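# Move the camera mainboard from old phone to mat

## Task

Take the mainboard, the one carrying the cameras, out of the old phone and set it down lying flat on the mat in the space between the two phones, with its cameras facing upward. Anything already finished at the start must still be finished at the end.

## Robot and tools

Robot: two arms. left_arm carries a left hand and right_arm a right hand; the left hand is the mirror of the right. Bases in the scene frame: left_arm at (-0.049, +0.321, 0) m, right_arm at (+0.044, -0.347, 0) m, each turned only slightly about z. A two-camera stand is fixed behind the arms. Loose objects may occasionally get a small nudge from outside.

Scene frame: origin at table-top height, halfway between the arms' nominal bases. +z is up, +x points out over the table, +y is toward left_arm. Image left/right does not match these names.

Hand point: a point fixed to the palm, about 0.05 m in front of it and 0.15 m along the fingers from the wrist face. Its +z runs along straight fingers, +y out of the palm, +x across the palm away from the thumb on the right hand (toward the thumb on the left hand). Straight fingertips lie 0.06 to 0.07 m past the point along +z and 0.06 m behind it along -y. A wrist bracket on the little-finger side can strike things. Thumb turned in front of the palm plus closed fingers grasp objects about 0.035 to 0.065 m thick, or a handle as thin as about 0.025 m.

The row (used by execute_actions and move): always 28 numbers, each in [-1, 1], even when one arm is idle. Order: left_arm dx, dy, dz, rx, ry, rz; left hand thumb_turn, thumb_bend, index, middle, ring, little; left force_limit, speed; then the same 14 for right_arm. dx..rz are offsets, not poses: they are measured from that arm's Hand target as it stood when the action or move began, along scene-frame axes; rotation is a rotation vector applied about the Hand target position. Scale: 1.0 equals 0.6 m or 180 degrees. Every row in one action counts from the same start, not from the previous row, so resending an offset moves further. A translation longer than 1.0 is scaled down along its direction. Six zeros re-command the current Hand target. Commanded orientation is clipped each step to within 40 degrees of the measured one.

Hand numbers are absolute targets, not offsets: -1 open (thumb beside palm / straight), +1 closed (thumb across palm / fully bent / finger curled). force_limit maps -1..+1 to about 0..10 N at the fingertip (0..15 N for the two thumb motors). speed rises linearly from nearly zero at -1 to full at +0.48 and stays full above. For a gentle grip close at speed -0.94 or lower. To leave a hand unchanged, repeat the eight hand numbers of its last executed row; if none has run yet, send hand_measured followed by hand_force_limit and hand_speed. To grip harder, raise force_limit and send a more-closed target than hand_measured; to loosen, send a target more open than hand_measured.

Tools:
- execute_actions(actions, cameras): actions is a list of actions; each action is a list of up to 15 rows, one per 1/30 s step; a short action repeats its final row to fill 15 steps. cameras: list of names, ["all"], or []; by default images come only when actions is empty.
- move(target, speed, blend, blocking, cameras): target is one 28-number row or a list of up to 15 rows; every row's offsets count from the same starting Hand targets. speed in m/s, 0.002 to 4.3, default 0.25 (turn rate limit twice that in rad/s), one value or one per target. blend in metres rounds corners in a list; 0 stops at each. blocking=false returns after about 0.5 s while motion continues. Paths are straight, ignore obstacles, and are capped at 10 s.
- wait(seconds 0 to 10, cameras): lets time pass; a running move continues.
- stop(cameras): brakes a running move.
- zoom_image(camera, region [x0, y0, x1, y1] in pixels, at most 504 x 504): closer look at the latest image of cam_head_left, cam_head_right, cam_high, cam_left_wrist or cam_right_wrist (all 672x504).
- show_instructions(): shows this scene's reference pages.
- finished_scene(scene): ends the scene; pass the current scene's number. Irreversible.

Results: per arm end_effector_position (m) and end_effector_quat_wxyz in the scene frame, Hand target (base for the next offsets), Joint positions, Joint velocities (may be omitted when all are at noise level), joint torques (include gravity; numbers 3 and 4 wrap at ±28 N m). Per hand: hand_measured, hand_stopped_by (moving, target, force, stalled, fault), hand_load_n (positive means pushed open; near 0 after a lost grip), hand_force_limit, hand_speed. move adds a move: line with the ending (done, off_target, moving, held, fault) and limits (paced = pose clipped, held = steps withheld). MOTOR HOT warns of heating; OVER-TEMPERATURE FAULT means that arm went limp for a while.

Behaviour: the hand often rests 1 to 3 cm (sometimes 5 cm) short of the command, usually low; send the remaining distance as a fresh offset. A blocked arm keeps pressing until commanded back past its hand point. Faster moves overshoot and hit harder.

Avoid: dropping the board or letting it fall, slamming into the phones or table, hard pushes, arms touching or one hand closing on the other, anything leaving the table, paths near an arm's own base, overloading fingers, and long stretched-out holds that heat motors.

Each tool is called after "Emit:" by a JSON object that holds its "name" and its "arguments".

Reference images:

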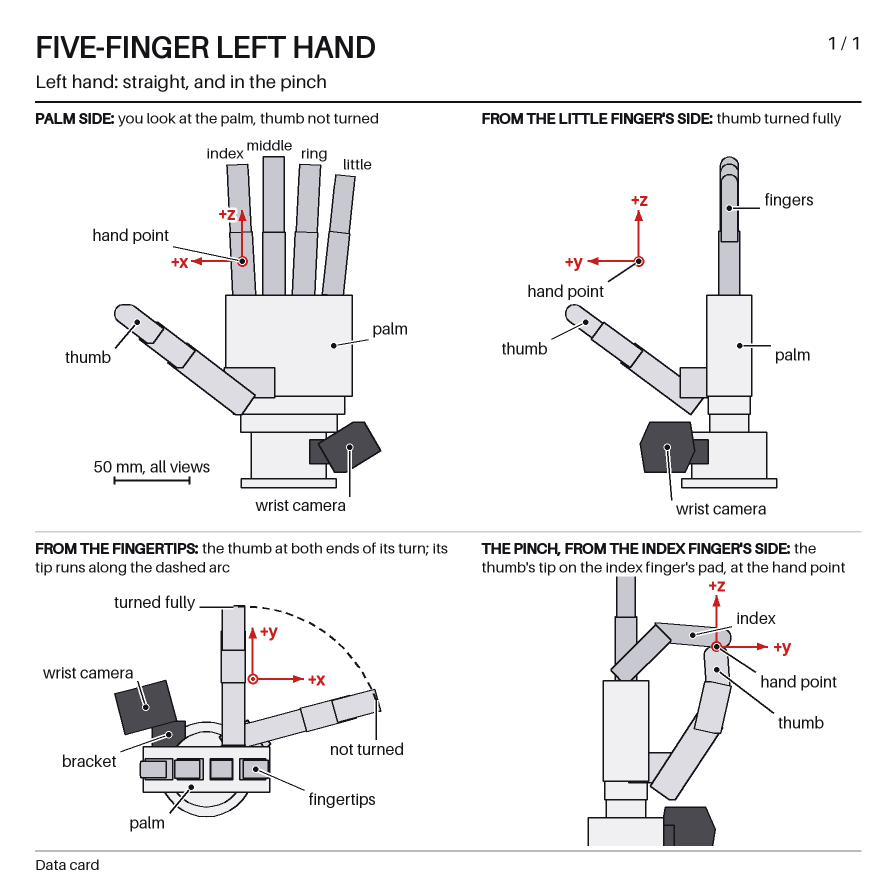

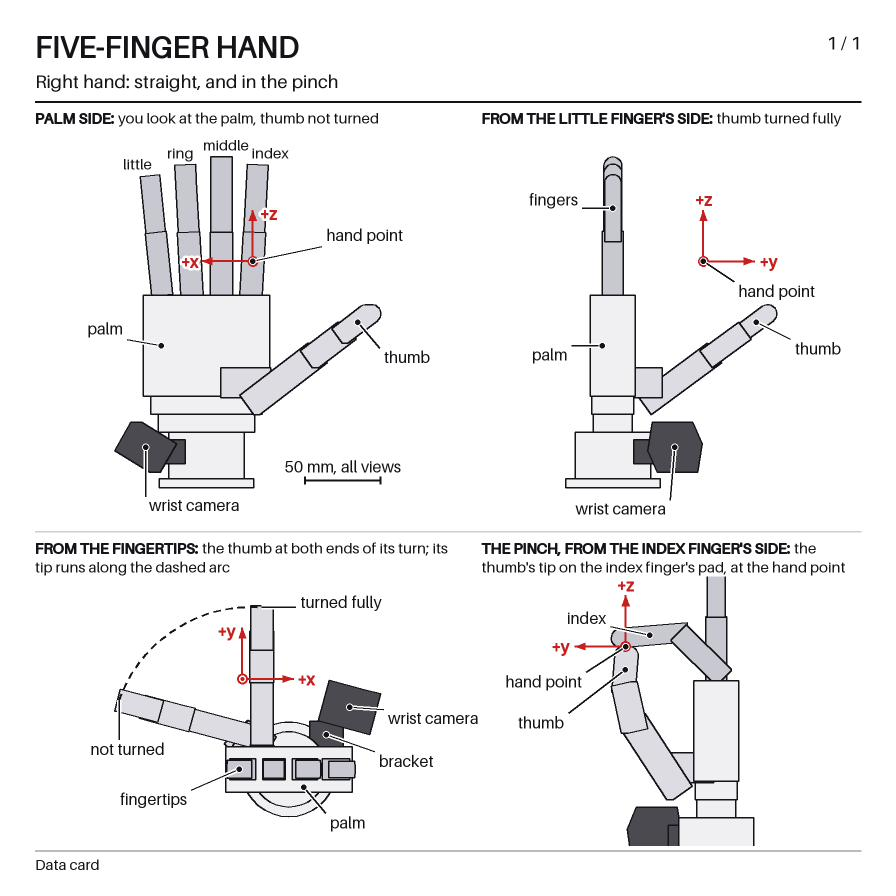

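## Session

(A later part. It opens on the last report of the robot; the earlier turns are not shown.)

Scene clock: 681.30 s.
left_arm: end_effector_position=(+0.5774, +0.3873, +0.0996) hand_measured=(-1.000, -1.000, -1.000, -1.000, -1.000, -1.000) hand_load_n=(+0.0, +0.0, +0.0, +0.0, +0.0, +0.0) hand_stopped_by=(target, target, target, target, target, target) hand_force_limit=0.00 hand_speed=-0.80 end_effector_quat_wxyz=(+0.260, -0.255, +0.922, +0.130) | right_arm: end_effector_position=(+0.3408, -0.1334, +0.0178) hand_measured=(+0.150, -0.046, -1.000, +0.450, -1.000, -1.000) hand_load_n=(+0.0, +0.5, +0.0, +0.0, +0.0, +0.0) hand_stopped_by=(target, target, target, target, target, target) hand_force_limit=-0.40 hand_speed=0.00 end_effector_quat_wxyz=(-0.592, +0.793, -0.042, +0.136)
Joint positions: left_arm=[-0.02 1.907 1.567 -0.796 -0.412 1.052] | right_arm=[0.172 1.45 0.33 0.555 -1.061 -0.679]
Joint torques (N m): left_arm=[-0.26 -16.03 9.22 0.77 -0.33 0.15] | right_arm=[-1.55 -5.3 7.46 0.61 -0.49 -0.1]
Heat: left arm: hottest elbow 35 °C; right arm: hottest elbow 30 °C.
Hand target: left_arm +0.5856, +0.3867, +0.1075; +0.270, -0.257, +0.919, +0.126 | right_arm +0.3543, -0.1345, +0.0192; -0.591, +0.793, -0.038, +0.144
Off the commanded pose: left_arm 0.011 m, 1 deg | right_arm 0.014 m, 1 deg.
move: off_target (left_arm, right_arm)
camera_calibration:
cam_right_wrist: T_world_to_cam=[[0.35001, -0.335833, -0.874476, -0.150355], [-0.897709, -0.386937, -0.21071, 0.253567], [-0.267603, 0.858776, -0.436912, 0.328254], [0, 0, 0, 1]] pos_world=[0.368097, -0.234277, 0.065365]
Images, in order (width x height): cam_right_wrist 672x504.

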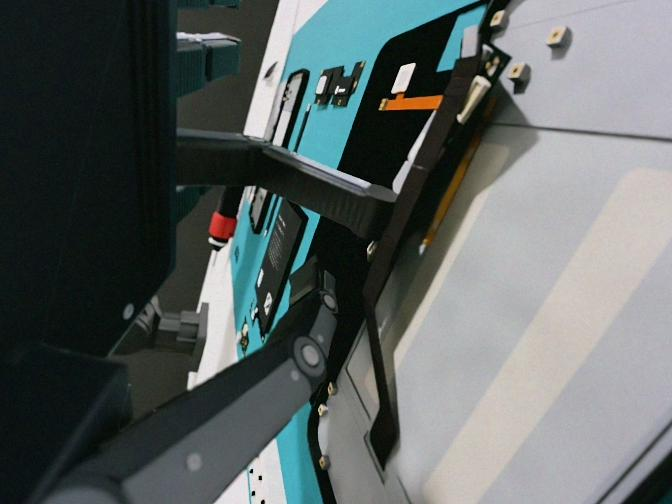

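Emit:
{"name": "move", "arguments": {"target": [0,0,0,0,0,0,-1,-1,-1,-1,-1,-1,0.0,-0.8,0.007,0.0,-0.001,0,0,0.0,0.15,-0.045,-1,0.45,-1,-1,-0.4,0.0], "speed": 0.04, "cameras": ["cam_right_wrist","cam_high"]}}

Emit:
{"name": "zoom_image", "arguments": {"camera": "cam_right_wrist", "region": [300, 160, 440, 300]}}

Emit:
{"name": "zoom_image", "arguments": {"camera": "cam_high", "region": [370, 130, 490, 220]}}

Scene clock: 691.10 s.
left_arm: end_effector_position=(+0.5774, +0.3873, +0.0996) hand_measured=(-1.000, -1.000, -1.000, -1.000, -1.000, -1.000) hand_load_n=(+0.0, +0.0, +0.0, +0.0, +0.0, +0.0) hand_stopped_by=(target, target, target, target, target, target) hand_force_limit=0.00 hand_speed=-0.80 end_effector_quat_wxyz=(+0.260, -0.255, +0.922, +0.130) | right_arm: end_effector_position=(+0.3452, -0.1332, +0.0178) hand_measured=(+0.150, -0.046, -1.000, +0.450, -1.000, -1.000) hand_load_n=(+0.0, +0.0, +0.0, +0.0, +0.0, +0.0) hand_stopped_by=(target, target, target, target, target, target) hand_force_limit=-0.40 hand_speed=0.00 end_effector_quat_wxyz=(-0.592, +0.793, -0.041, +0.136)
Joint positions: left_arm=[-0.02 1.907 1.567 -0.796 -0.412 1.052] | right_arm=[0.17 1.461 0.341 0.554 -1.063 -0.681]
Joint torques (N m): left_arm=[-0.44 -16.15 9.22 0.73 -0.33 0.14] | right_arm=[-1.61 -5.42 7.43 0.59 -0.47 -0.11]
Heat: left arm: hottest elbow 35 °C; right arm: hottest elbow 30 °C.
Hand target: left_arm +0.5856, +0.3867, +0.1075; +0.270, -0.257, +0.919, +0.126 | right_arm +0.3586, -0.1345, +0.0186; -0.591, +0.793, -0.038, +0.144
Off the commanded pose: left_arm 0.011 m, 1 deg | right_arm 0.013 m, 1 deg.
move: off_target (left_arm, right_arm)
camera_calibration:
cam_right_wrist: T_world_to_cam=[[0.350534, -0.335053, -0.874566, -0.151922], [-0.897446, -0.387184, -0.211372, 0.25746], [-0.267797, 0.858969, -0.436414, 0.329301], [0, 0, 0, 1]] pos_world=[0.372496, -0.234077, 0.0652652]
Images, in order (width x height): cam_high 672x504, cam_right_wrist 672x504.

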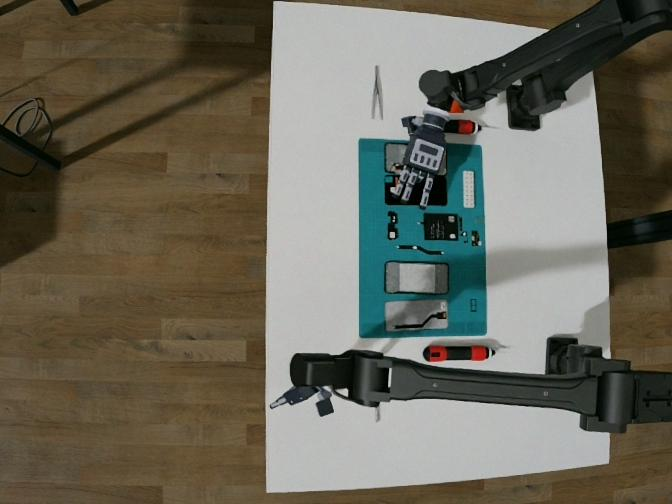

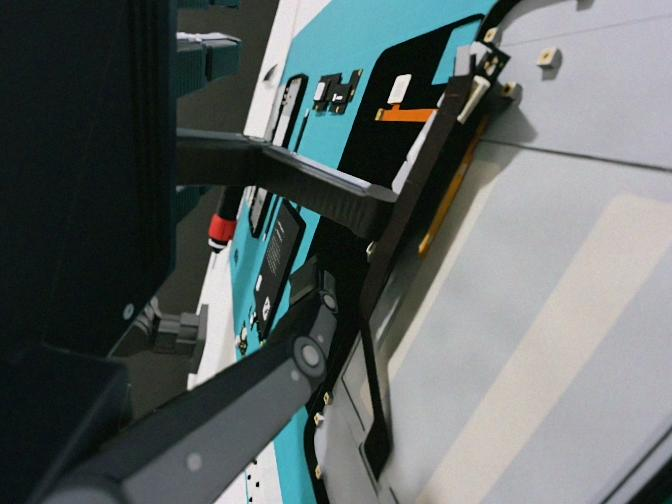

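Scaled by 3.600 from the camera's 672x504 image, which has a finer 960x720 frame.

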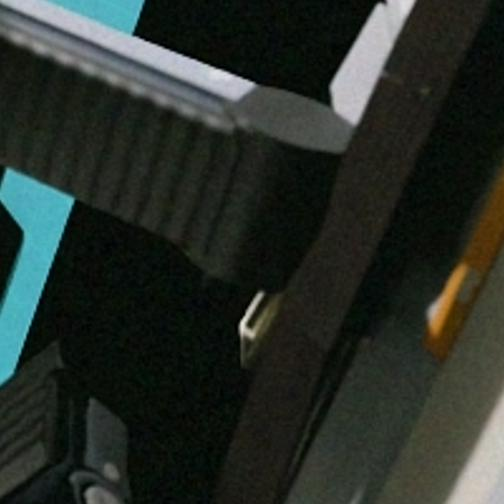

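Scaled by 4.200 from the camera's 672x504 image, which has a finer 960x720 frame.

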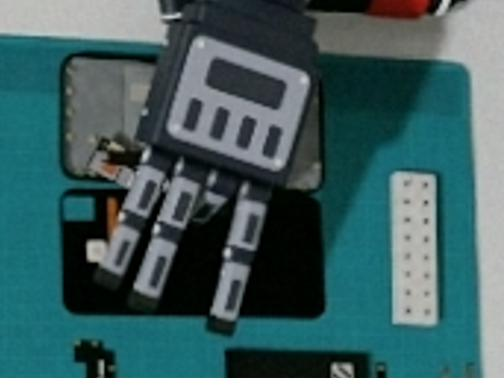

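Emit:
{"name": "execute_actions", "arguments": {"actions": [[[0,0,0,0,0,0,-1,-1,-1,-1,-1,-1,0.0,-0.8,0.0,0.0,0.0,0,0,0,0.8,-0.045,-1,0.45,-1,-1,-0.75,-0.85]],[[0,0,0,0,0,0,-1,-1,-1,-1,-1,-1,0.0,-0.8,0.0,0.0,0.0,0,0,0,0.8,-0.045,-1,0.45,-1,-1,-0.75,-0.85]],[[0,0,0,0,0,0,-1,-1,-1,-1,-1,-1,0.0,-0.8,0.0,0.0,0.0,0,0,0,0.8,-0.045,-1,0.45,-1,-1,-0.75,-0.85]]], "cameras": ["cam_right_wrist"]}}

Emit:
{"name": "zoom_image", "arguments": {"camera": "cam_right_wrist", "region": [300, 160, 440, 300]}}

Scene clock: 715.37 s.
left_arm: end_effector_position=(+0.5774, +0.3873, +0.0996) hand_measured=(-1.000, -1.000, -1.000, -1.000, -1.000, -1.000) hand_load_n=(+0.0, +0.0, +0.0, +0.0, +0.0, +0.0) hand_stopped_by=(target, target, target, target, target, target) hand_force_limit=0.00 hand_speed=-0.80 end_effector_quat_wxyz=(+0.260, -0.255, +0.922, +0.130) | right_arm: end_effector_position=(+0.3452, -0.1332, +0.0178) hand_measured=(+0.772, -0.046, -1.000, +0.450, -1.000, -1.000) hand_load_n=(+2.5, +1.0, +0.0, +0.0, +0.0, +0.0) hand_stopped_by=(force, target, target, target, target, target) hand_force_limit=-0.75 hand_speed=-0.85 end_effector_quat_wxyz=(-0.592, +0.793, -0.041, +0.136)
Joint positions: left_arm=[-0.02 1.907 1.567 -0.796 -0.412 1.052] | right_arm=[0.17 1.461 0.341 0.554 -1.063 -0.681]
Joint torques (N m): left_arm=[-0.44 -15.91 9.24 0.75 -0.33 0.15] | right_arm=[-1.55 -5.48 7.46 0.61 -0.47 -0.11]
Heat: left arm: hottest elbow 35 °C; right arm: hottest elbow 30 °C.
Hand target: left_arm +0.5856, +0.3867, +0.1075; +0.270, -0.257, +0.919, +0.126 | right_arm +0.3586, -0.1345, +0.0186; -0.591, +0.793, -0.038, +0.144
Off the commanded pose: left_arm 0.011 m, 1 deg | right_arm 0.014 m, 1 deg.
camera_calibration:
cam_right_wrist: T_world_to_cam=[[0.350927, -0.335123, -0.874381, -0.152097], [-0.897321, -0.387298, -0.211695, 0.257408], [-0.267702, 0.85889, -0.436627, 0.329261], [0, 0, 0, 1]] pos_world=[0.372496, -0.234077, 0.065265]
Images, in order (width x height): cam_right_wrist 672x504.

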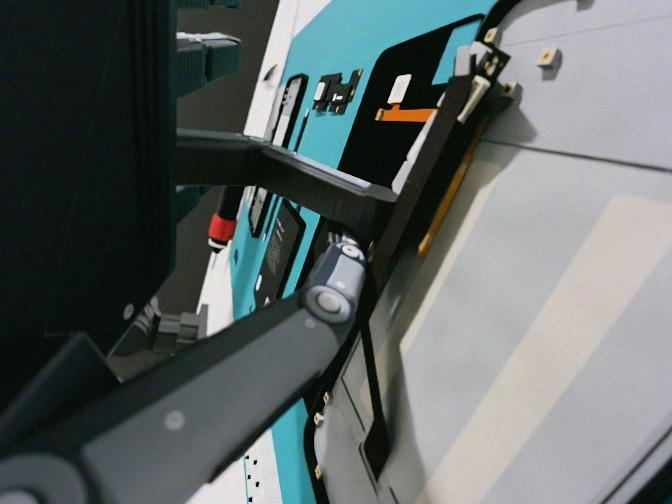

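Scaled by 3.600 from the camera's 672x504 image, which has a finer 960x720 frame.

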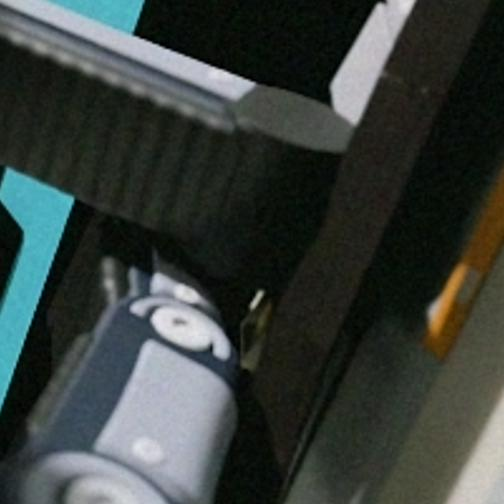

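Emit:
{"name": "move", "arguments": {"target": [[0,0,0,0,0,0,-1,-1,-1,-1,-1,-1,0.0,-0.8,0.0,0.0,0.0,0,0,0.0,0.15,-0.045,-1,0.45,-1,-1,-0.4,0.0],[0,0,0,0,0,0,-1,-1,-1,-1,-1,-1,0.0,-0.8,0.0,0.0,0.03,0,0,0.0,0.15,-0.045,-1,0.45,-1,-1,-0.4,0.0]], "speed": 0.05, "cameras": ["cam_right_wrist","cam_head_left"]}}

Emit:
{"name": "zoom_image", "arguments": {"camera": "cam_right_wrist", "region": [300, 100, 500, 300]}}

Emit:
{"name": "zoom_image", "arguments": {"camera": "cam_head_left", "region": [330, 310, 430, 400]}}

Scene clock: 737.97 s.
left_arm: end_effector_position=(+0.5774, +0.3873, +0.0996) hand_measured=(-1.000, -1.000, -1.000, -1.000, -1.000, -1.000) hand_load_n=(+0.0, +0.0, +0.0, +0.0, +0.0, +0.0) hand_stopped_by=(target, target, target, target, target, target) hand_force_limit=0.00 hand_speed=-0.80 end_effector_quat_wxyz=(+0.260, -0.255, +0.922, +0.130) | right_arm: end_effector_position=(+0.3400, -0.1339, +0.0258) hand_measured=(+0.150, -0.046, -1.000, +0.450, -1.000, -1.000) hand_load_n=(+0.0, +0.5, +0.0, +0.0, +0.0, +0.0) hand_stopped_by=(target, target, target, target, target, target) hand_force_limit=-0.40 hand_speed=0.00 end_effector_quat_wxyz=(-0.590, +0.796, -0.049, +0.124)
Joint positions: left_arm=[-0.02 1.907 1.567 -0.796 -0.412 1.052] | right_arm=[0.17 1.407 0.347 0.463 -1.065 -0.683]
Joint torques (N m): left_arm=[-0.38 -16.21 9.2 0.79 -0.34 0.14] | right_arm=[-1.55 -7.12 8.29 0.61 -0.43 -0.09]
Heat: left arm: hottest elbow 35 °C; right arm: hottest elbow 30 °C.
Hand target: left_arm +0.5856, +0.3867, +0.1075; +0.270, -0.257, +0.919, +0.126 | right_arm +0.3585, -0.1345, +0.0366; -0.591, +0.793, -0.038, +0.144
Off the commanded pose: left_arm 0.011 m, 1 deg | right_arm 0.022 m, 3 deg.
move: off_target (left_arm, right_arm)
camera_calibration:
cam_right_wrist: T_world_to_cam=[[0.325796, -0.338434, -0.88279, -0.135092], [-0.90249, -0.389561, -0.183721, 0.254908], [-0.281723, 0.856565, -0.432351, 0.336295], [0, 0, 0, 1]] pos_world=[0.368806, -0.234476, 0.0729718]
Images, in order (width x height): cam_head_left 672x504, cam_right_wrist 672x504.

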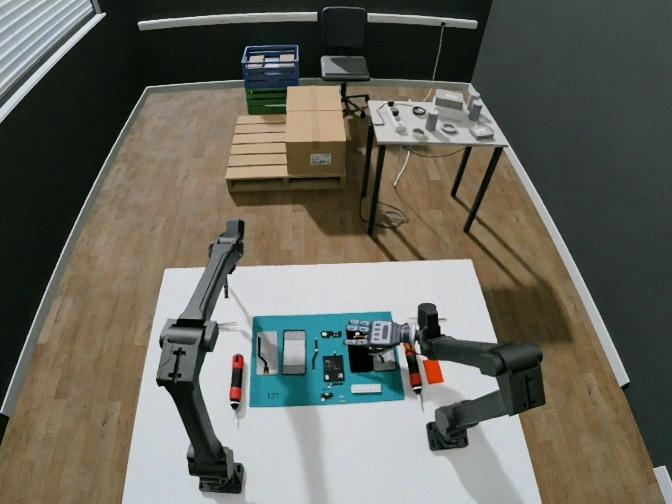

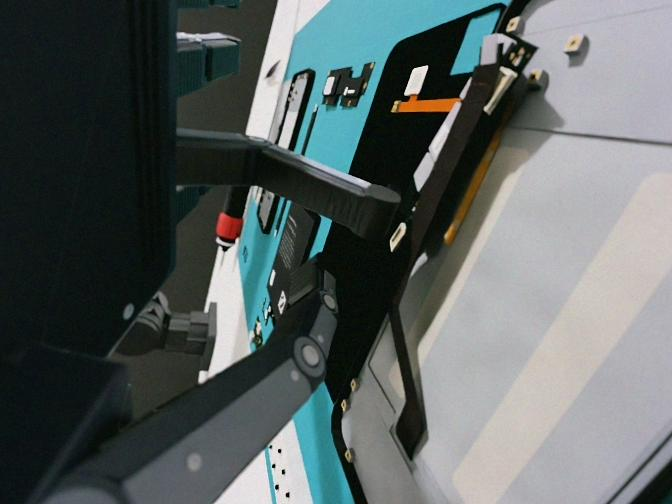

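Scaled by 2.520 from the camera's 672x504 image, which has a finer 960x720 frame.

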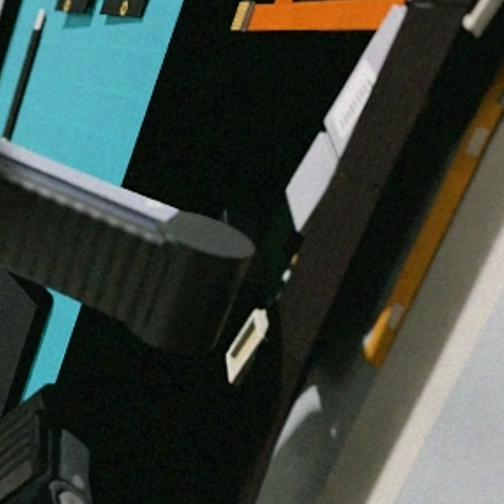

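Scaled by 5.040 from the camera's 672x504 image, which has a finer 960x720 frame.

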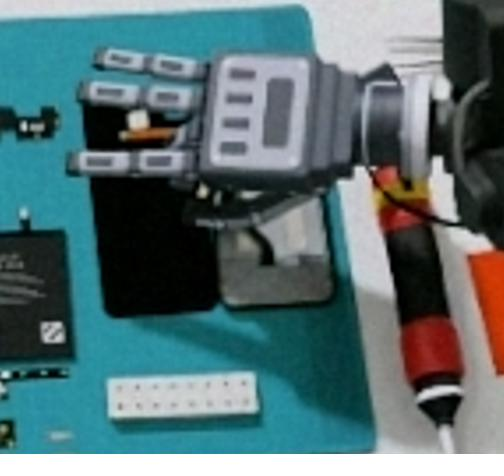

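Emit:
{"name": "move", "arguments": {"target": [[-0.143,-0.228,0.17,-0.235,-0.023,-0.086,-1,-1,-1,-1,-1,-1,0.0,-0.8,0.0,0.0,0.0,0,0,0.0,0.15,-0.045,-1,0.45,-1,-1,-0.4,0.0],[-0.328,-0.52,0.03,-0.469,-0.046,-0.171,-1,-1,-1,-1,-1,-1,0.0,-0.8,0.0,0.0,0.0,0,0,0.0,0.15,-0.045,-1,0.45,-1,-1,-0.4,0.0]], "speed": 0.3, "blend": 0.04, "cameras": ["all"]}}

Emit:
{"name": "zoom_image", "arguments": {"camera": "cam_left_wrist", "region": [200, 100, 500, 400]}}

Scene clock: 987.00 s.
left_arm: end_effector_position=(+0.3891, +0.0797, +0.1296) hand_measured=(-1.000, -1.000, -1.000, -1.000, -1.000, -1.000) hand_load_n=(+0.0, +0.0, +0.0, -0.5, +0.0, +0.0) hand_stopped_by=(target, target, target, target, target, target) hand_force_limit=0.00 hand_speed=-0.80 end_effector_quat_wxyz=(+0.115, -0.145, +0.778, -0.601) | right_arm: end_effector_position=(+0.3400, -0.1339, +0.0258) hand_measured=(+0.150, -0.046, -1.000, +0.450, -1.000, -1.000) hand_load_n=(+0.0, +0.0, +0.0, +0.0, +0.0, +0.0) hand_stopped_by=(target, target, target, target, target, target) hand_force_limit=-0.40 hand_speed=0.00 end_effector_quat_wxyz=(-0.590, +0.796, -0.049, +0.124)
Joint positions: left_arm=[-0.117 1.464 0.771 0.226 0.977 0.401] | right_arm=[0.17 1.407 0.347 0.463 -1.065 -0.683]
Joint torques (N m): left_arm=[-1.32 -8.29 6.54 2 0.11 -0.02] | right_arm=[-1.55 -7.12 8.31 0.59 -0.43 -0.09]
Heat: left arm: hottest elbow 35 °C; right arm: hottest elbow 31 °C.
Hand target: left_arm +0.3888, +0.0747, +0.1253; +0.111, -0.147, +0.777, -0.602 | right_arm +0.3585, -0.1345, +0.0366; -0.591, +0.793, -0.038, +0.144
Off the commanded pose: left_arm 0.006 m, 1 deg | right_arm 0.021 m, 3 deg.
move: off_target (right_arm)
camera_calibration:
cam_left_wrist: T_world_to_cam=[[-0.203265, -0.354282, 0.91278, -0.00772275], [-0.969327, 0.204361, -0.136538, 0.378922], [-0.138164, -0.912536, -0.384954, 0.290236], [0, 0, 0, 1]] pos_world=[0.40583, 0.184678, 0.170514]
cam_right_wrist: T_world_to_cam=[[0.325796, -0.338434, -0.88279, -0.135092], [-0.90249, -0.389561, -0.183721, 0.254908], [-0.281723, 0.856565, -0.432351, 0.336295], [0, 0, 0, 1]] pos_world=[0.368806, -0.234476, 0.0729718]

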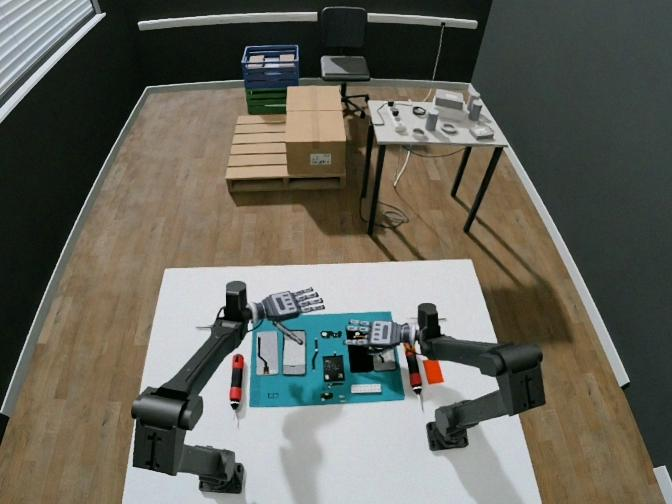

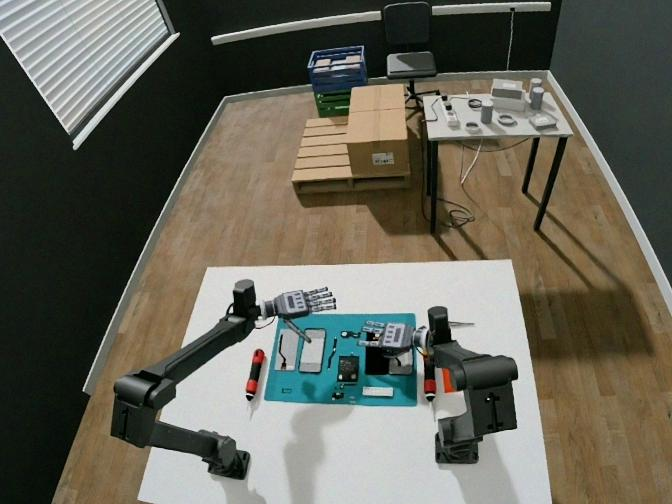

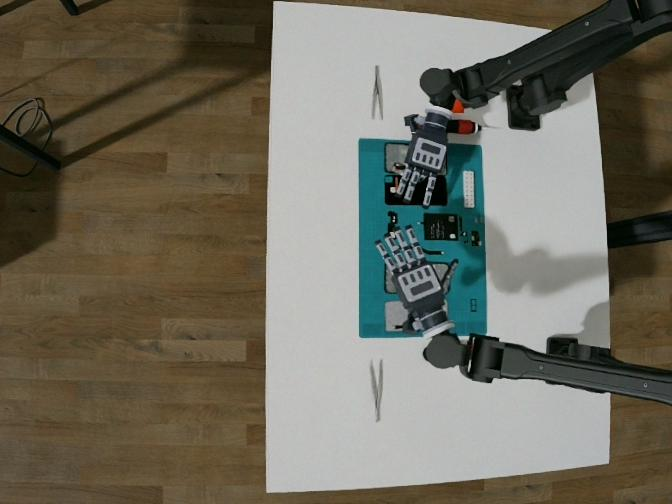

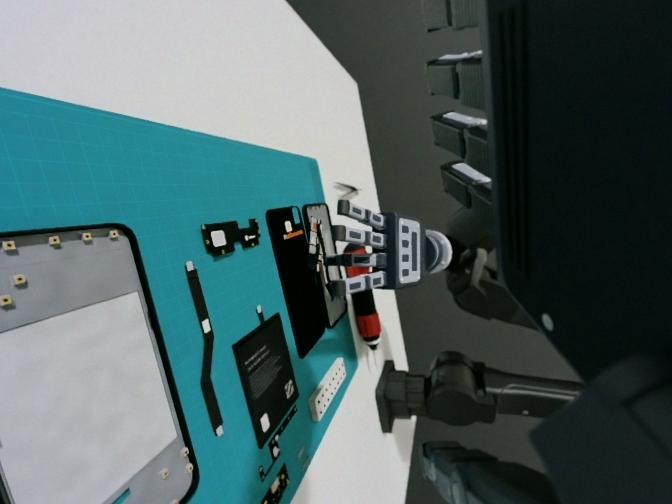

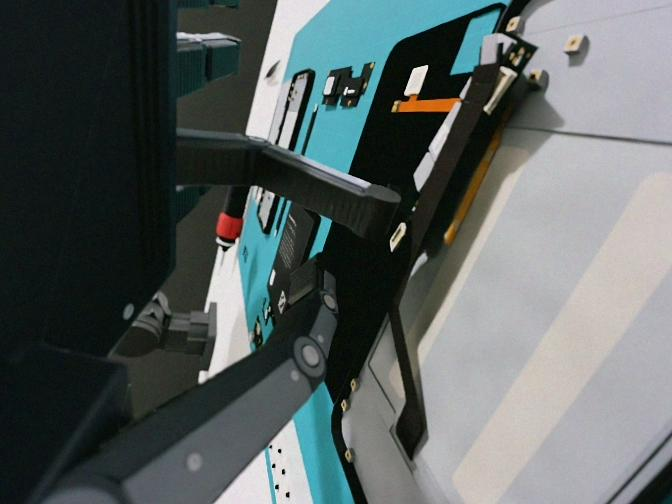

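Scaled by 1.680 from the camera's 672x504 image, which has a finer 960x720 frame.

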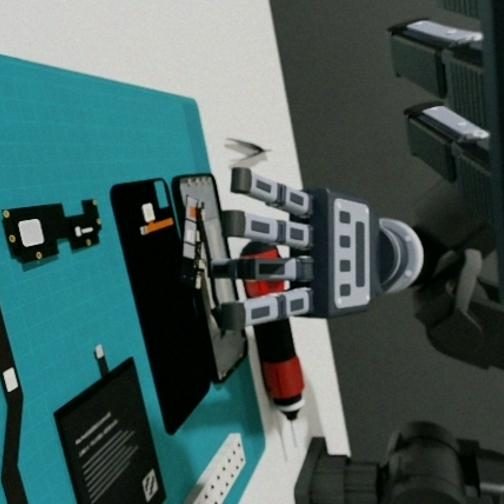

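Emit:
{"name": "zoom_image", "arguments": {"camera": "cam_left_wrist", "region": [290, 200, 370, 300]}}

Scaled by 5.040 from the camera's 672x504 image, which has a finer 960x720 frame.

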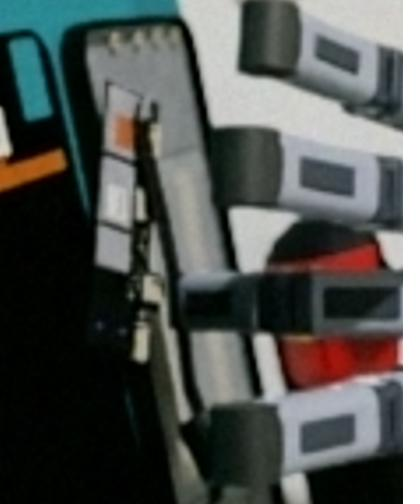

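Emit:
{"name": "move", "arguments": {"target": [0,0,0,0,0,0,-1,-1,-1,-1,-1,-1,0.0,-0.8,0.006,0.0,0.005,-0.108,-0.019,0.008,0.15,-0.045,-1,0.45,-1,-1,-0.4,0.0], "speed": 0.1, "cameras": ["cam_right_wrist","cam_left_wrist"]}}

Emit:
{"name": "zoom_image", "arguments": {"camera": "cam_right_wrist", "region": [300, 100, 500, 300]}}

Emit:
{"name": "zoom_image", "arguments": {"camera": "cam_left_wrist", "region": [290, 200, 370, 300]}}

Scene clock: 1056.70 s.
left_arm: end_effector_position=(+0.3891, +0.0796, +0.1296) hand_measured=(-1.000, -1.000, -1.000, -1.000, -1.000, -1.000) hand_load_n=(+0.0, +0.0, +0.0, +0.0, +0.0, +0.0) hand_stopped_by=(target, target, target, target, target, target) hand_force_limit=0.00 hand_speed=-0.80 end_effector_quat_wxyz=(+0.115, -0.145, +0.778, -0.601) | right_arm: end_effector_position=(+0.3455, -0.1418, +0.0237) hand_measured=(+0.150, -0.046, -1.000, +0.450, -1.000, -1.000) hand_load_n=(+0.0, +0.0, +0.0, +0.0, +0.0, +0.0) hand_stopped_by=(target, target, target, target, target, target) hand_force_limit=-0.40 hand_speed=0.00 end_effector_quat_wxyz=(-0.448, +0.882, -0.003, +0.147)
Joint positions: left_arm=[-0.117 1.464 0.771 0.226 0.977 0.4] | right_arm=[0.307 1.243 0.465 -0.079 -0.745 -0.975]
Joint torques (N m): left_arm=[-1.26 -8.18 6.53 2 0.12 -0.02] | right_arm=[0.09 -6.59 10.63 0.49 -0.37 -0.09]
Heat: left arm: hottest elbow 34 °C; right arm: hottest elbow 31 °C.
Hand target: left_arm +0.3888, +0.0747, +0.1253; +0.111, -0.147, +0.777, -0.602 | right_arm +0.3622, -0.1345, +0.0397; -0.451, +0.877, +0.014, +0.164
Off the commanded pose: left_arm 0.007 m, 1 deg | right_arm 0.024 m, 3 deg.
move: off_target (right_arm)
camera_calibration:
cam_left_wrist: T_world_to_cam=[[-0.202243, -0.353884, 0.913162, -0.00818475], [-0.969522, 0.204015, -0.135663, 0.378904], [-0.13829, -0.912767, -0.384359, 0.290191], [0, 0, 0, 1]] pos_world=[0.405831, 0.184679, 0.170415]
cam_right_wrist: T_world_to_cam=[[0.37846, -0.605245, -0.700319, -0.201753], [-0.886713, -0.454112, -0.0867274, 0.239479], [-0.265532, 0.653805, -0.708542, 0.315881], [0, 0, 0, 1]] pos_world=[0.372582, -0.219884, 0.103293]
Images, in order (width x height): cam_left_wrist 672x504, cam_right_wrist 672x504.

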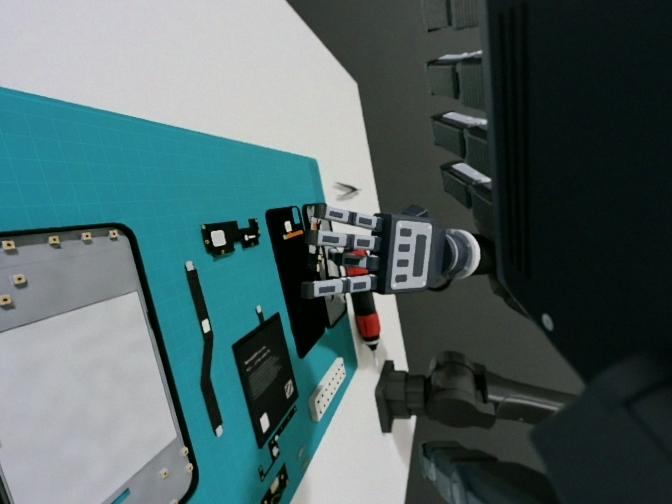

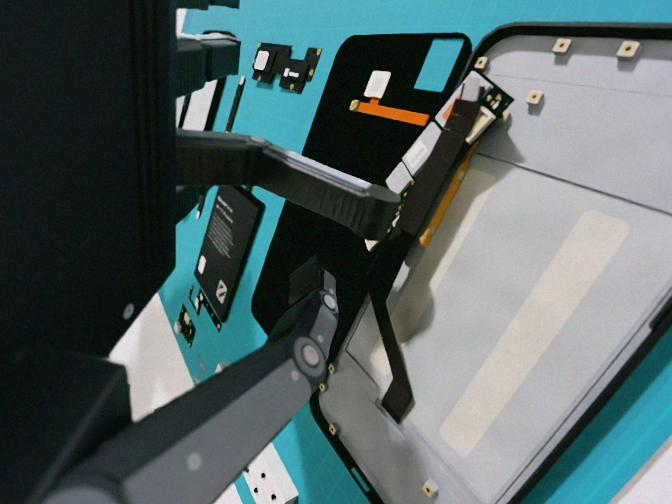

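Scaled by 2.520 from the camera's 672x504 image, which has a finer 960x720 frame.

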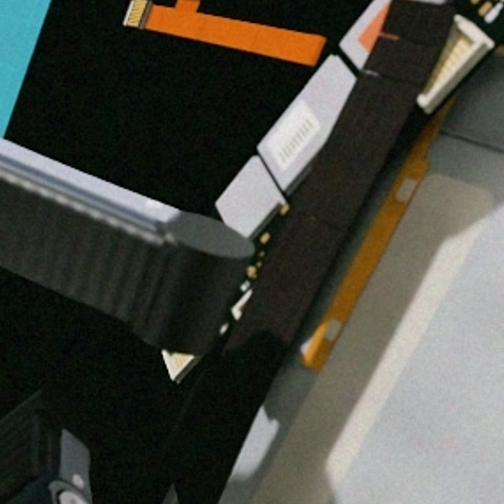

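Scaled by 5.040 from the camera's 672x504 image, which has a finer 960x720 frame.

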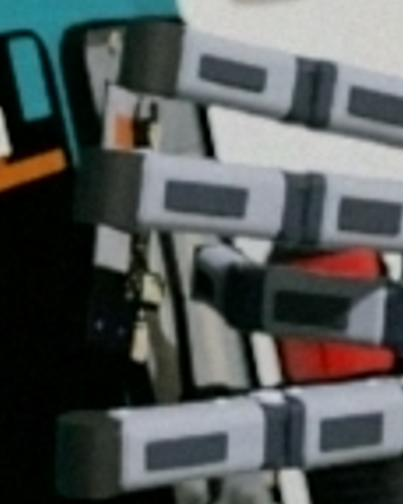

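Emit:
{"name": "move", "arguments": {"target": [0,0,0,0,0,0,-1,-1,-1,-1,-1,-1,0.0,-0.8,0.0,0.016,-0.006,0,0,0,0.15,-0.045,-1,0.45,-1,-1,-0.4,0.0], "speed": 0.05, "cameras": ["cam_right_wrist","cam_left_wrist"]}}

Emit:
{"name": "zoom_image", "arguments": {"camera": "cam_right_wrist", "region": [300, 100, 500, 300]}}

Emit:
{"name": "zoom_image", "arguments": {"camera": "cam_left_wrist", "region": [290, 200, 370, 300]}}

Scene clock: 1093.93 s.
left_arm: end_effector_position=(+0.3891, +0.0796, +0.1296) hand_measured=(-1.000, -1.000, -1.000, -1.000, -1.000, -1.000) hand_load_n=(+0.0, +0.0, +0.0, +0.0, +0.0, +0.0) hand_stopped_by=(target, target, target, target, target, target) hand_force_limit=0.00 hand_speed=-0.80 end_effector_quat_wxyz=(+0.115, -0.145, +0.778, -0.601) | right_arm: end_effector_position=(+0.3448, -0.1347, +0.0238) hand_measured=(+0.150, -0.046, -1.000, +0.450, -1.000, -1.000) hand_load_n=(+0.5, +0.0, +0.0, +0.0, +0.0, +0.0) hand_stopped_by=(target, target, target, target, target, target) hand_force_limit=-0.40 hand_speed=0.00 end_effector_quat_wxyz=(-0.445, +0.883, +0.009, +0.151)
Joint positions: left_arm=[-0.117 1.464 0.771 0.226 0.977 0.4] | right_arm=[0.337 1.243 0.465 -0.064 -0.725 -0.976]
Joint torques (N m): left_arm=[-1.32 -8.23 6.52 1.99 0.11 -0.04] | right_arm=[0.15 -5.19 10.56 1.62 -0.35 0.19]
Heat: left arm: hottest elbow 34 °C; right arm: hottest elbow 32 °C.
Hand target: left_arm +0.3888, +0.0747, +0.1253; +0.111, -0.147, +0.777, -0.602 | right_arm +0.3622, -0.1249, +0.0361; -0.451, +0.877, +0.014, +0.164
Off the commanded pose: left_arm 0.007 m, 1 deg | right_arm 0.023 m, 2 deg.
move: off_target (right_arm)
camera_calibration:
cam_left_wrist: T_world_to_cam=[[-0.202243, -0.353884, 0.913162, -0.00818475], [-0.969522, 0.204015, -0.135663, 0.378904], [-0.13829, -0.912767, -0.384359, 0.290191], [0, 0, 0, 1]] pos_world=[0.405831, 0.184679, 0.170415]
cam_right_wrist: T_world_to_cam=[[0.402008, -0.605496, -0.686851, -0.205669], [-0.877177, -0.469798, -0.0992517, 0.237094], [-0.262585, 0.64239, -0.719989, 0.308912], [0, 0, 0, 1]] pos_world=[0.371769, -0.211588, 0.104681]
Images, in order (width x height): cam_left_wrist 672x504, cam_right_wrist 672x504.

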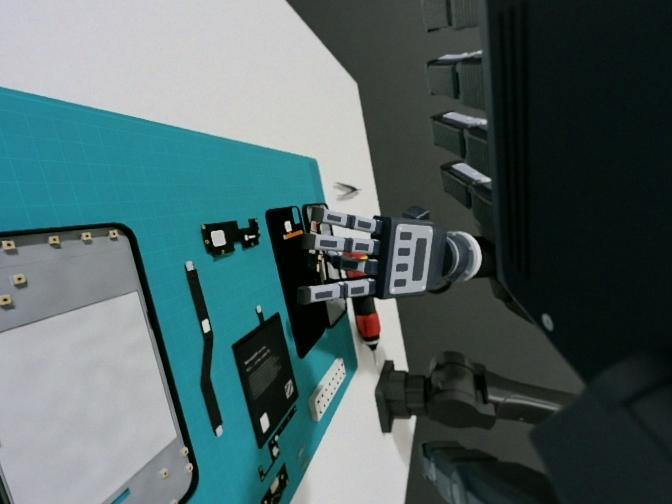

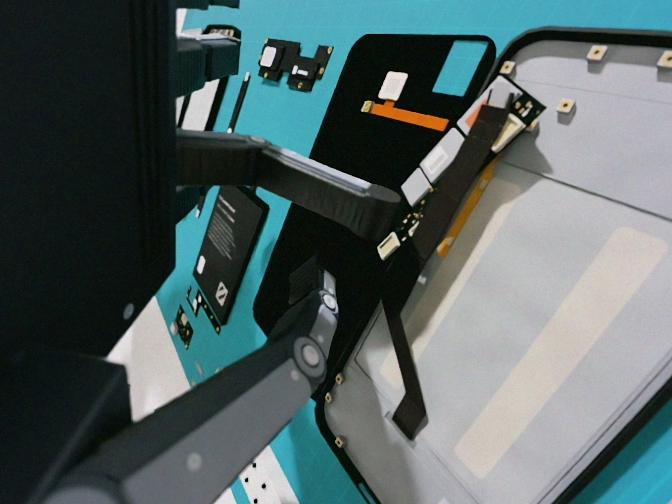

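Scaled by 2.520 from the camera's 672x504 image, which has a finer 960x720 frame.

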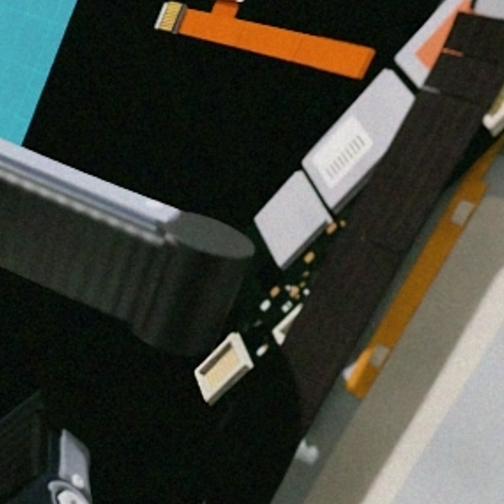

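Scaled by 5.040 from the camera's 672x504 image, which has a finer 960x720 frame.

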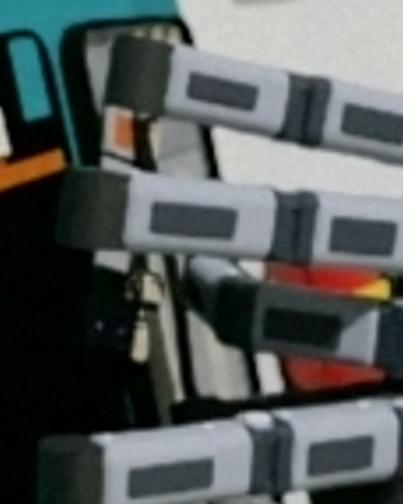

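Emit:
{"name": "move", "arguments": {"target": [0,0,0,0,0,0,-1,-1,-1,-1,-1,-1,0.0,-0.8,0.0,0.004,-0.014,0,0,0,0.15,-0.045,-1,0.45,-1,-1,-0.4,0.0], "speed": 0.04, "cameras": ["cam_right_wrist","cam_left_wrist"]}}

Emit:
{"name": "zoom_image", "arguments": {"camera": "cam_right_wrist", "region": [300, 100, 500, 300]}}

Emit:
{"name": "zoom_image", "arguments": {"camera": "cam_left_wrist", "region": [290, 200, 370, 300]}}

Scene clock: 1117.00 s.
left_arm: end_effector_position=(+0.3891, +0.0796, +0.1296) hand_measured=(-1.000, -1.000, -1.000, -1.000, -1.000, -1.000) hand_load_n=(-0.5, +0.0, +0.0, +0.0, +0.0, +0.0) hand_stopped_by=(target, target, target, target, target, target) hand_force_limit=0.00 hand_speed=-0.80 end_effector_quat_wxyz=(+0.115, -0.145, +0.778, -0.601) | right_arm: end_effector_position=(+0.3497, -0.1308, +0.0204) hand_measured=(+0.150, -0.046, -1.000, +0.450, -1.000, -1.000) hand_load_n=(+0.0, +0.0, +0.0, +0.5, +0.0, +0.0) hand_stopped_by=(target, target, target, target, target, target) hand_force_limit=-0.40 hand_speed=0.00 end_effector_quat_wxyz=(-0.447, +0.881, +0.012, +0.157)
Joint positions: left_arm=[-0.117 1.464 0.771 0.226 0.977 0.4] | right_arm=[0.344 1.267 0.465 -0.022 -0.719 -0.97]
Joint torques (N m): left_arm=[-1.14 -8.18 6.52 1.99 0.12 -0.02] | right_arm=[0.15 -5.13 9.69 1.57 -0.34 0.17]
Heat: left arm: hottest elbow 34 °C; right arm: hottest elbow 32 °C.
Hand target: left_arm +0.3888, +0.0747, +0.1253; +0.111, -0.147, +0.777, -0.602 | right_arm +0.3622, -0.1225, +0.0277; -0.451, +0.877, +0.014, +0.164
Off the commanded pose: left_arm 0.007 m, 1 deg | right_arm 0.017 m, 1 deg.
move: off_target (right_arm)
camera_calibration:
cam_left_wrist: T_world_to_cam=[[-0.202243, -0.353884, 0.913162, -0.00818475], [-0.969522, 0.204015, -0.135663, 0.378904], [-0.13829, -0.912767, -0.384359, 0.290191], [0, 0, 0, 1]] pos_world=[0.405831, 0.184679, 0.170415]
cam_right_wrist: T_world_to_cam=[[0.411475, -0.602954, -0.683472, -0.210654], [-0.875586, -0.469719, -0.112752, 0.242576], [-0.253055, 0.644834, -0.721216, 0.302273], [0, 0, 0, 1]] pos_world=[0.375567, -0.207989, 0.101379]
Images, in order (width x height): cam_left_wrist 672x504, cam_right_wrist 672x504.

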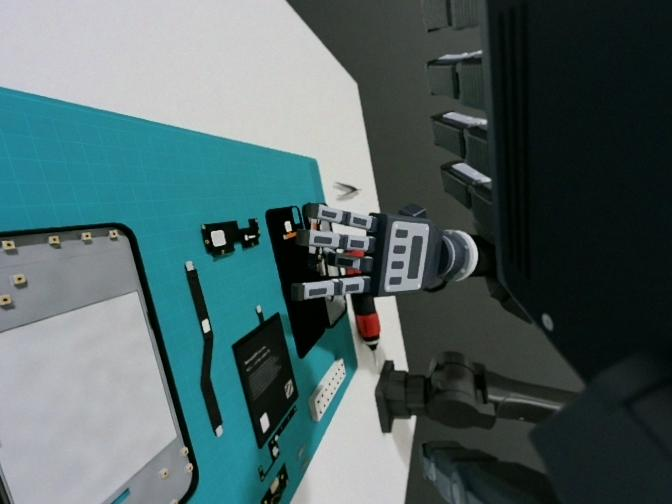

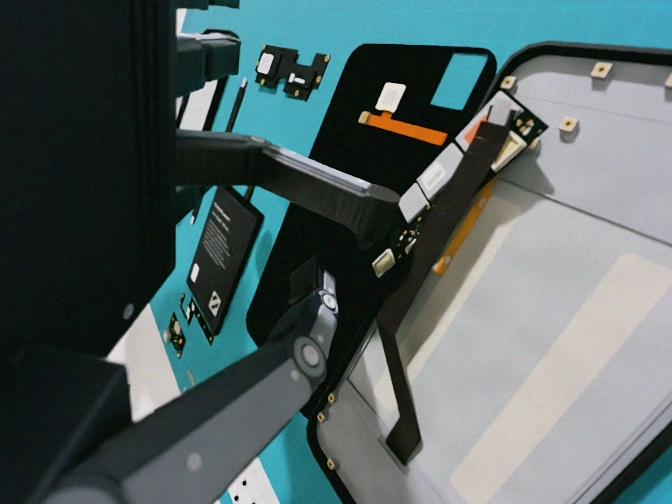

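Scaled by 2.520 from the camera's 672x504 image, which has a finer 960x720 frame.

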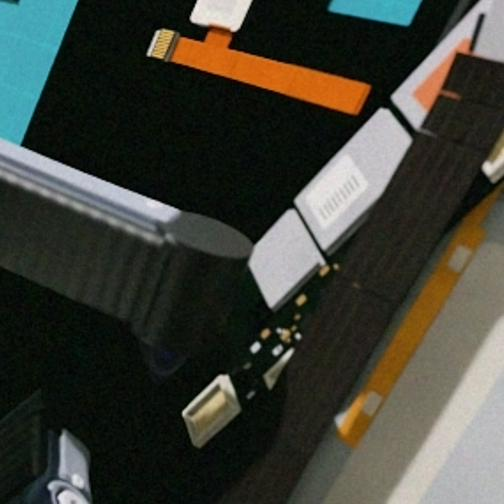

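Scaled by 5.040 from the camera's 672x504 image, which has a finer 960x720 frame.

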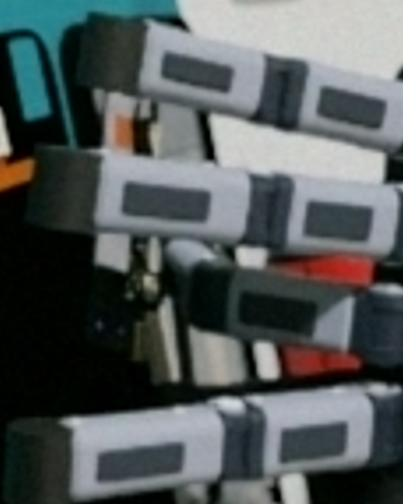

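Emit:
{"name": "move", "arguments": {"target": [0,0,0,0,0,0,-1,-1,-1,-1,-1,-1,0.0,-0.8,-0.009,-0.003,-0.013,0,0,0,0.15,-0.045,-1,0.45,-1,-1,-0.4,0.0], "speed": 0.04, "cameras": ["cam_right_wrist","cam_left_wrist"]}}

Emit:
{"name": "zoom_image", "arguments": {"camera": "cam_right_wrist", "region": [300, 100, 500, 300]}}

Emit:
{"name": "zoom_image", "arguments": {"camera": "cam_left_wrist", "region": [290, 200, 370, 300]}}

Scene clock: 1132.50 s.
left_arm: end_effector_position=(+0.3891, +0.0796, +0.1296) hand_measured=(-1.000, -1.000, -1.000, -1.000, -1.000, -1.000) hand_load_n=(+0.0, +0.0, +0.0, +0.0, +0.0, +0.0) hand_stopped_by=(target, target, target, target, target, target) hand_force_limit=0.00 hand_speed=-0.80 end_effector_quat_wxyz=(+0.115, -0.145, +0.778, -0.601) | right_arm: end_effector_position=(+0.3553, -0.1286, +0.0213) hand_measured=(+0.150, -0.046, -1.000, +0.450, -1.000, -1.000) hand_load_n=(+0.0, +0.0, +0.0, +0.0, +0.0, +0.0) hand_stopped_by=(target, target, target, target, target, target) hand_force_limit=-0.40 hand_speed=0.00 end_effector_quat_wxyz=(-0.450, +0.877, +0.016, +0.167)
Joint positions: left_arm=[-0.117 1.464 0.771 0.226 0.977 0.4] | right_arm=[0.346 1.275 0.465 0.01 -0.718 -0.969]
Joint torques (N m): left_arm=[-1.08 -8.06 6.54 1.98 0.11 -0.02] | right_arm=[0.15 -5.13 7.76 1.68 -0.33 0.2]
Heat: left arm: hottest elbow 33 °C; right arm: hottest elbow 32 °C.
Hand target: left_arm +0.3888, +0.0747, +0.1253; +0.111, -0.147, +0.777, -0.602 | right_arm +0.3569, -0.1243, +0.0199; -0.451, +0.877, +0.014, +0.164
Off the commanded pose: left_arm 0.007 m, 1 deg | right_arm 0.005 m, 0 deg.
move: done
camera_calibration:
cam_left_wrist: T_world_to_cam=[[-0.202243, -0.353884, 0.913162, -0.00818475], [-0.969522, 0.204015, -0.135663, 0.378904], [-0.13829, -0.912767, -0.384359, 0.290191], [0, 0, 0, 1]] pos_world=[0.405831, 0.184679, 0.170415]
cam_right_wrist: T_world_to_cam=[[0.426394, -0.59808, -0.678593, -0.215793], [-0.872889, -0.468779, -0.13532, 0.24823], [-0.237178, 0.650036, -0.721942, 0.297974], [0, 0, 0, 1]] pos_world=[0.379363, -0.20639, 0.102275]
Images, in order (width x height): cam_left_wrist 672x504, cam_right_wrist 672x504.

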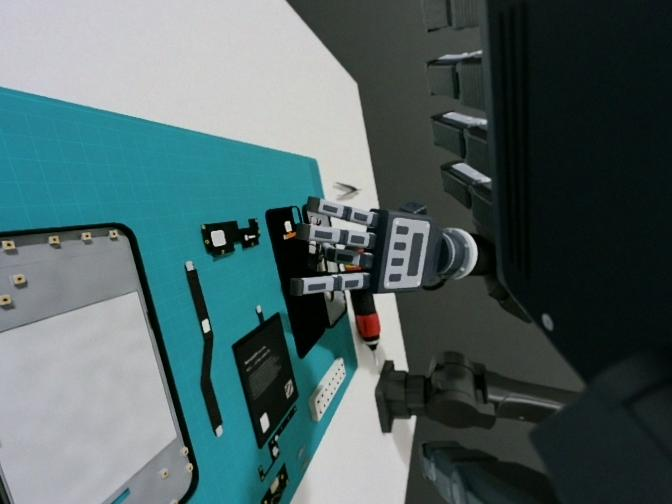

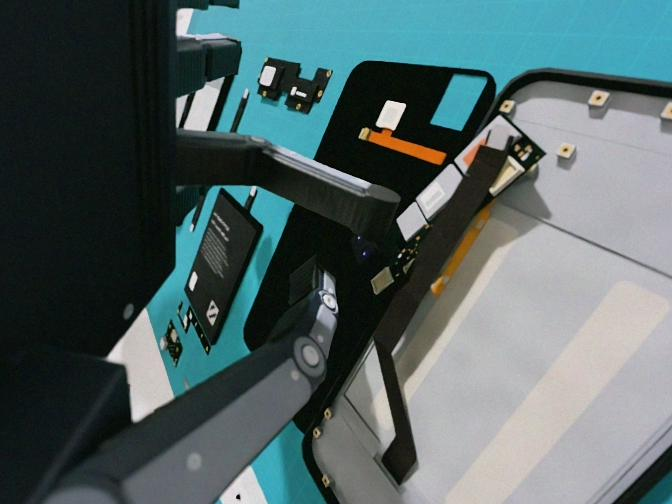

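Scaled by 2.520 from the camera's 672x504 image, which has a finer 960x720 frame.

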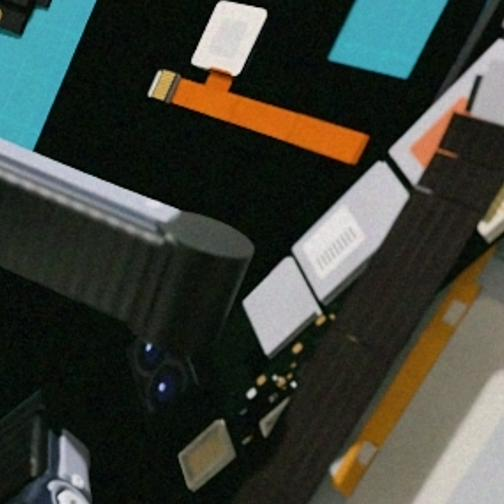

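Scaled by 5.040 from the camera's 672x504 image, which has a finer 960x720 frame.

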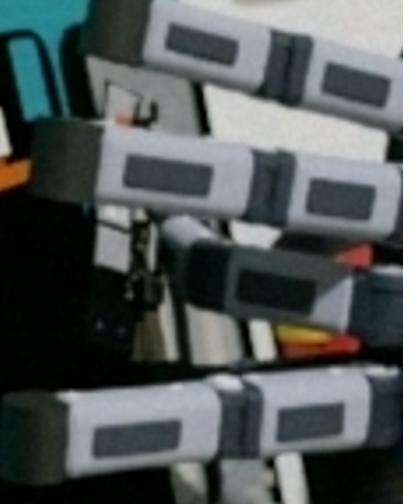

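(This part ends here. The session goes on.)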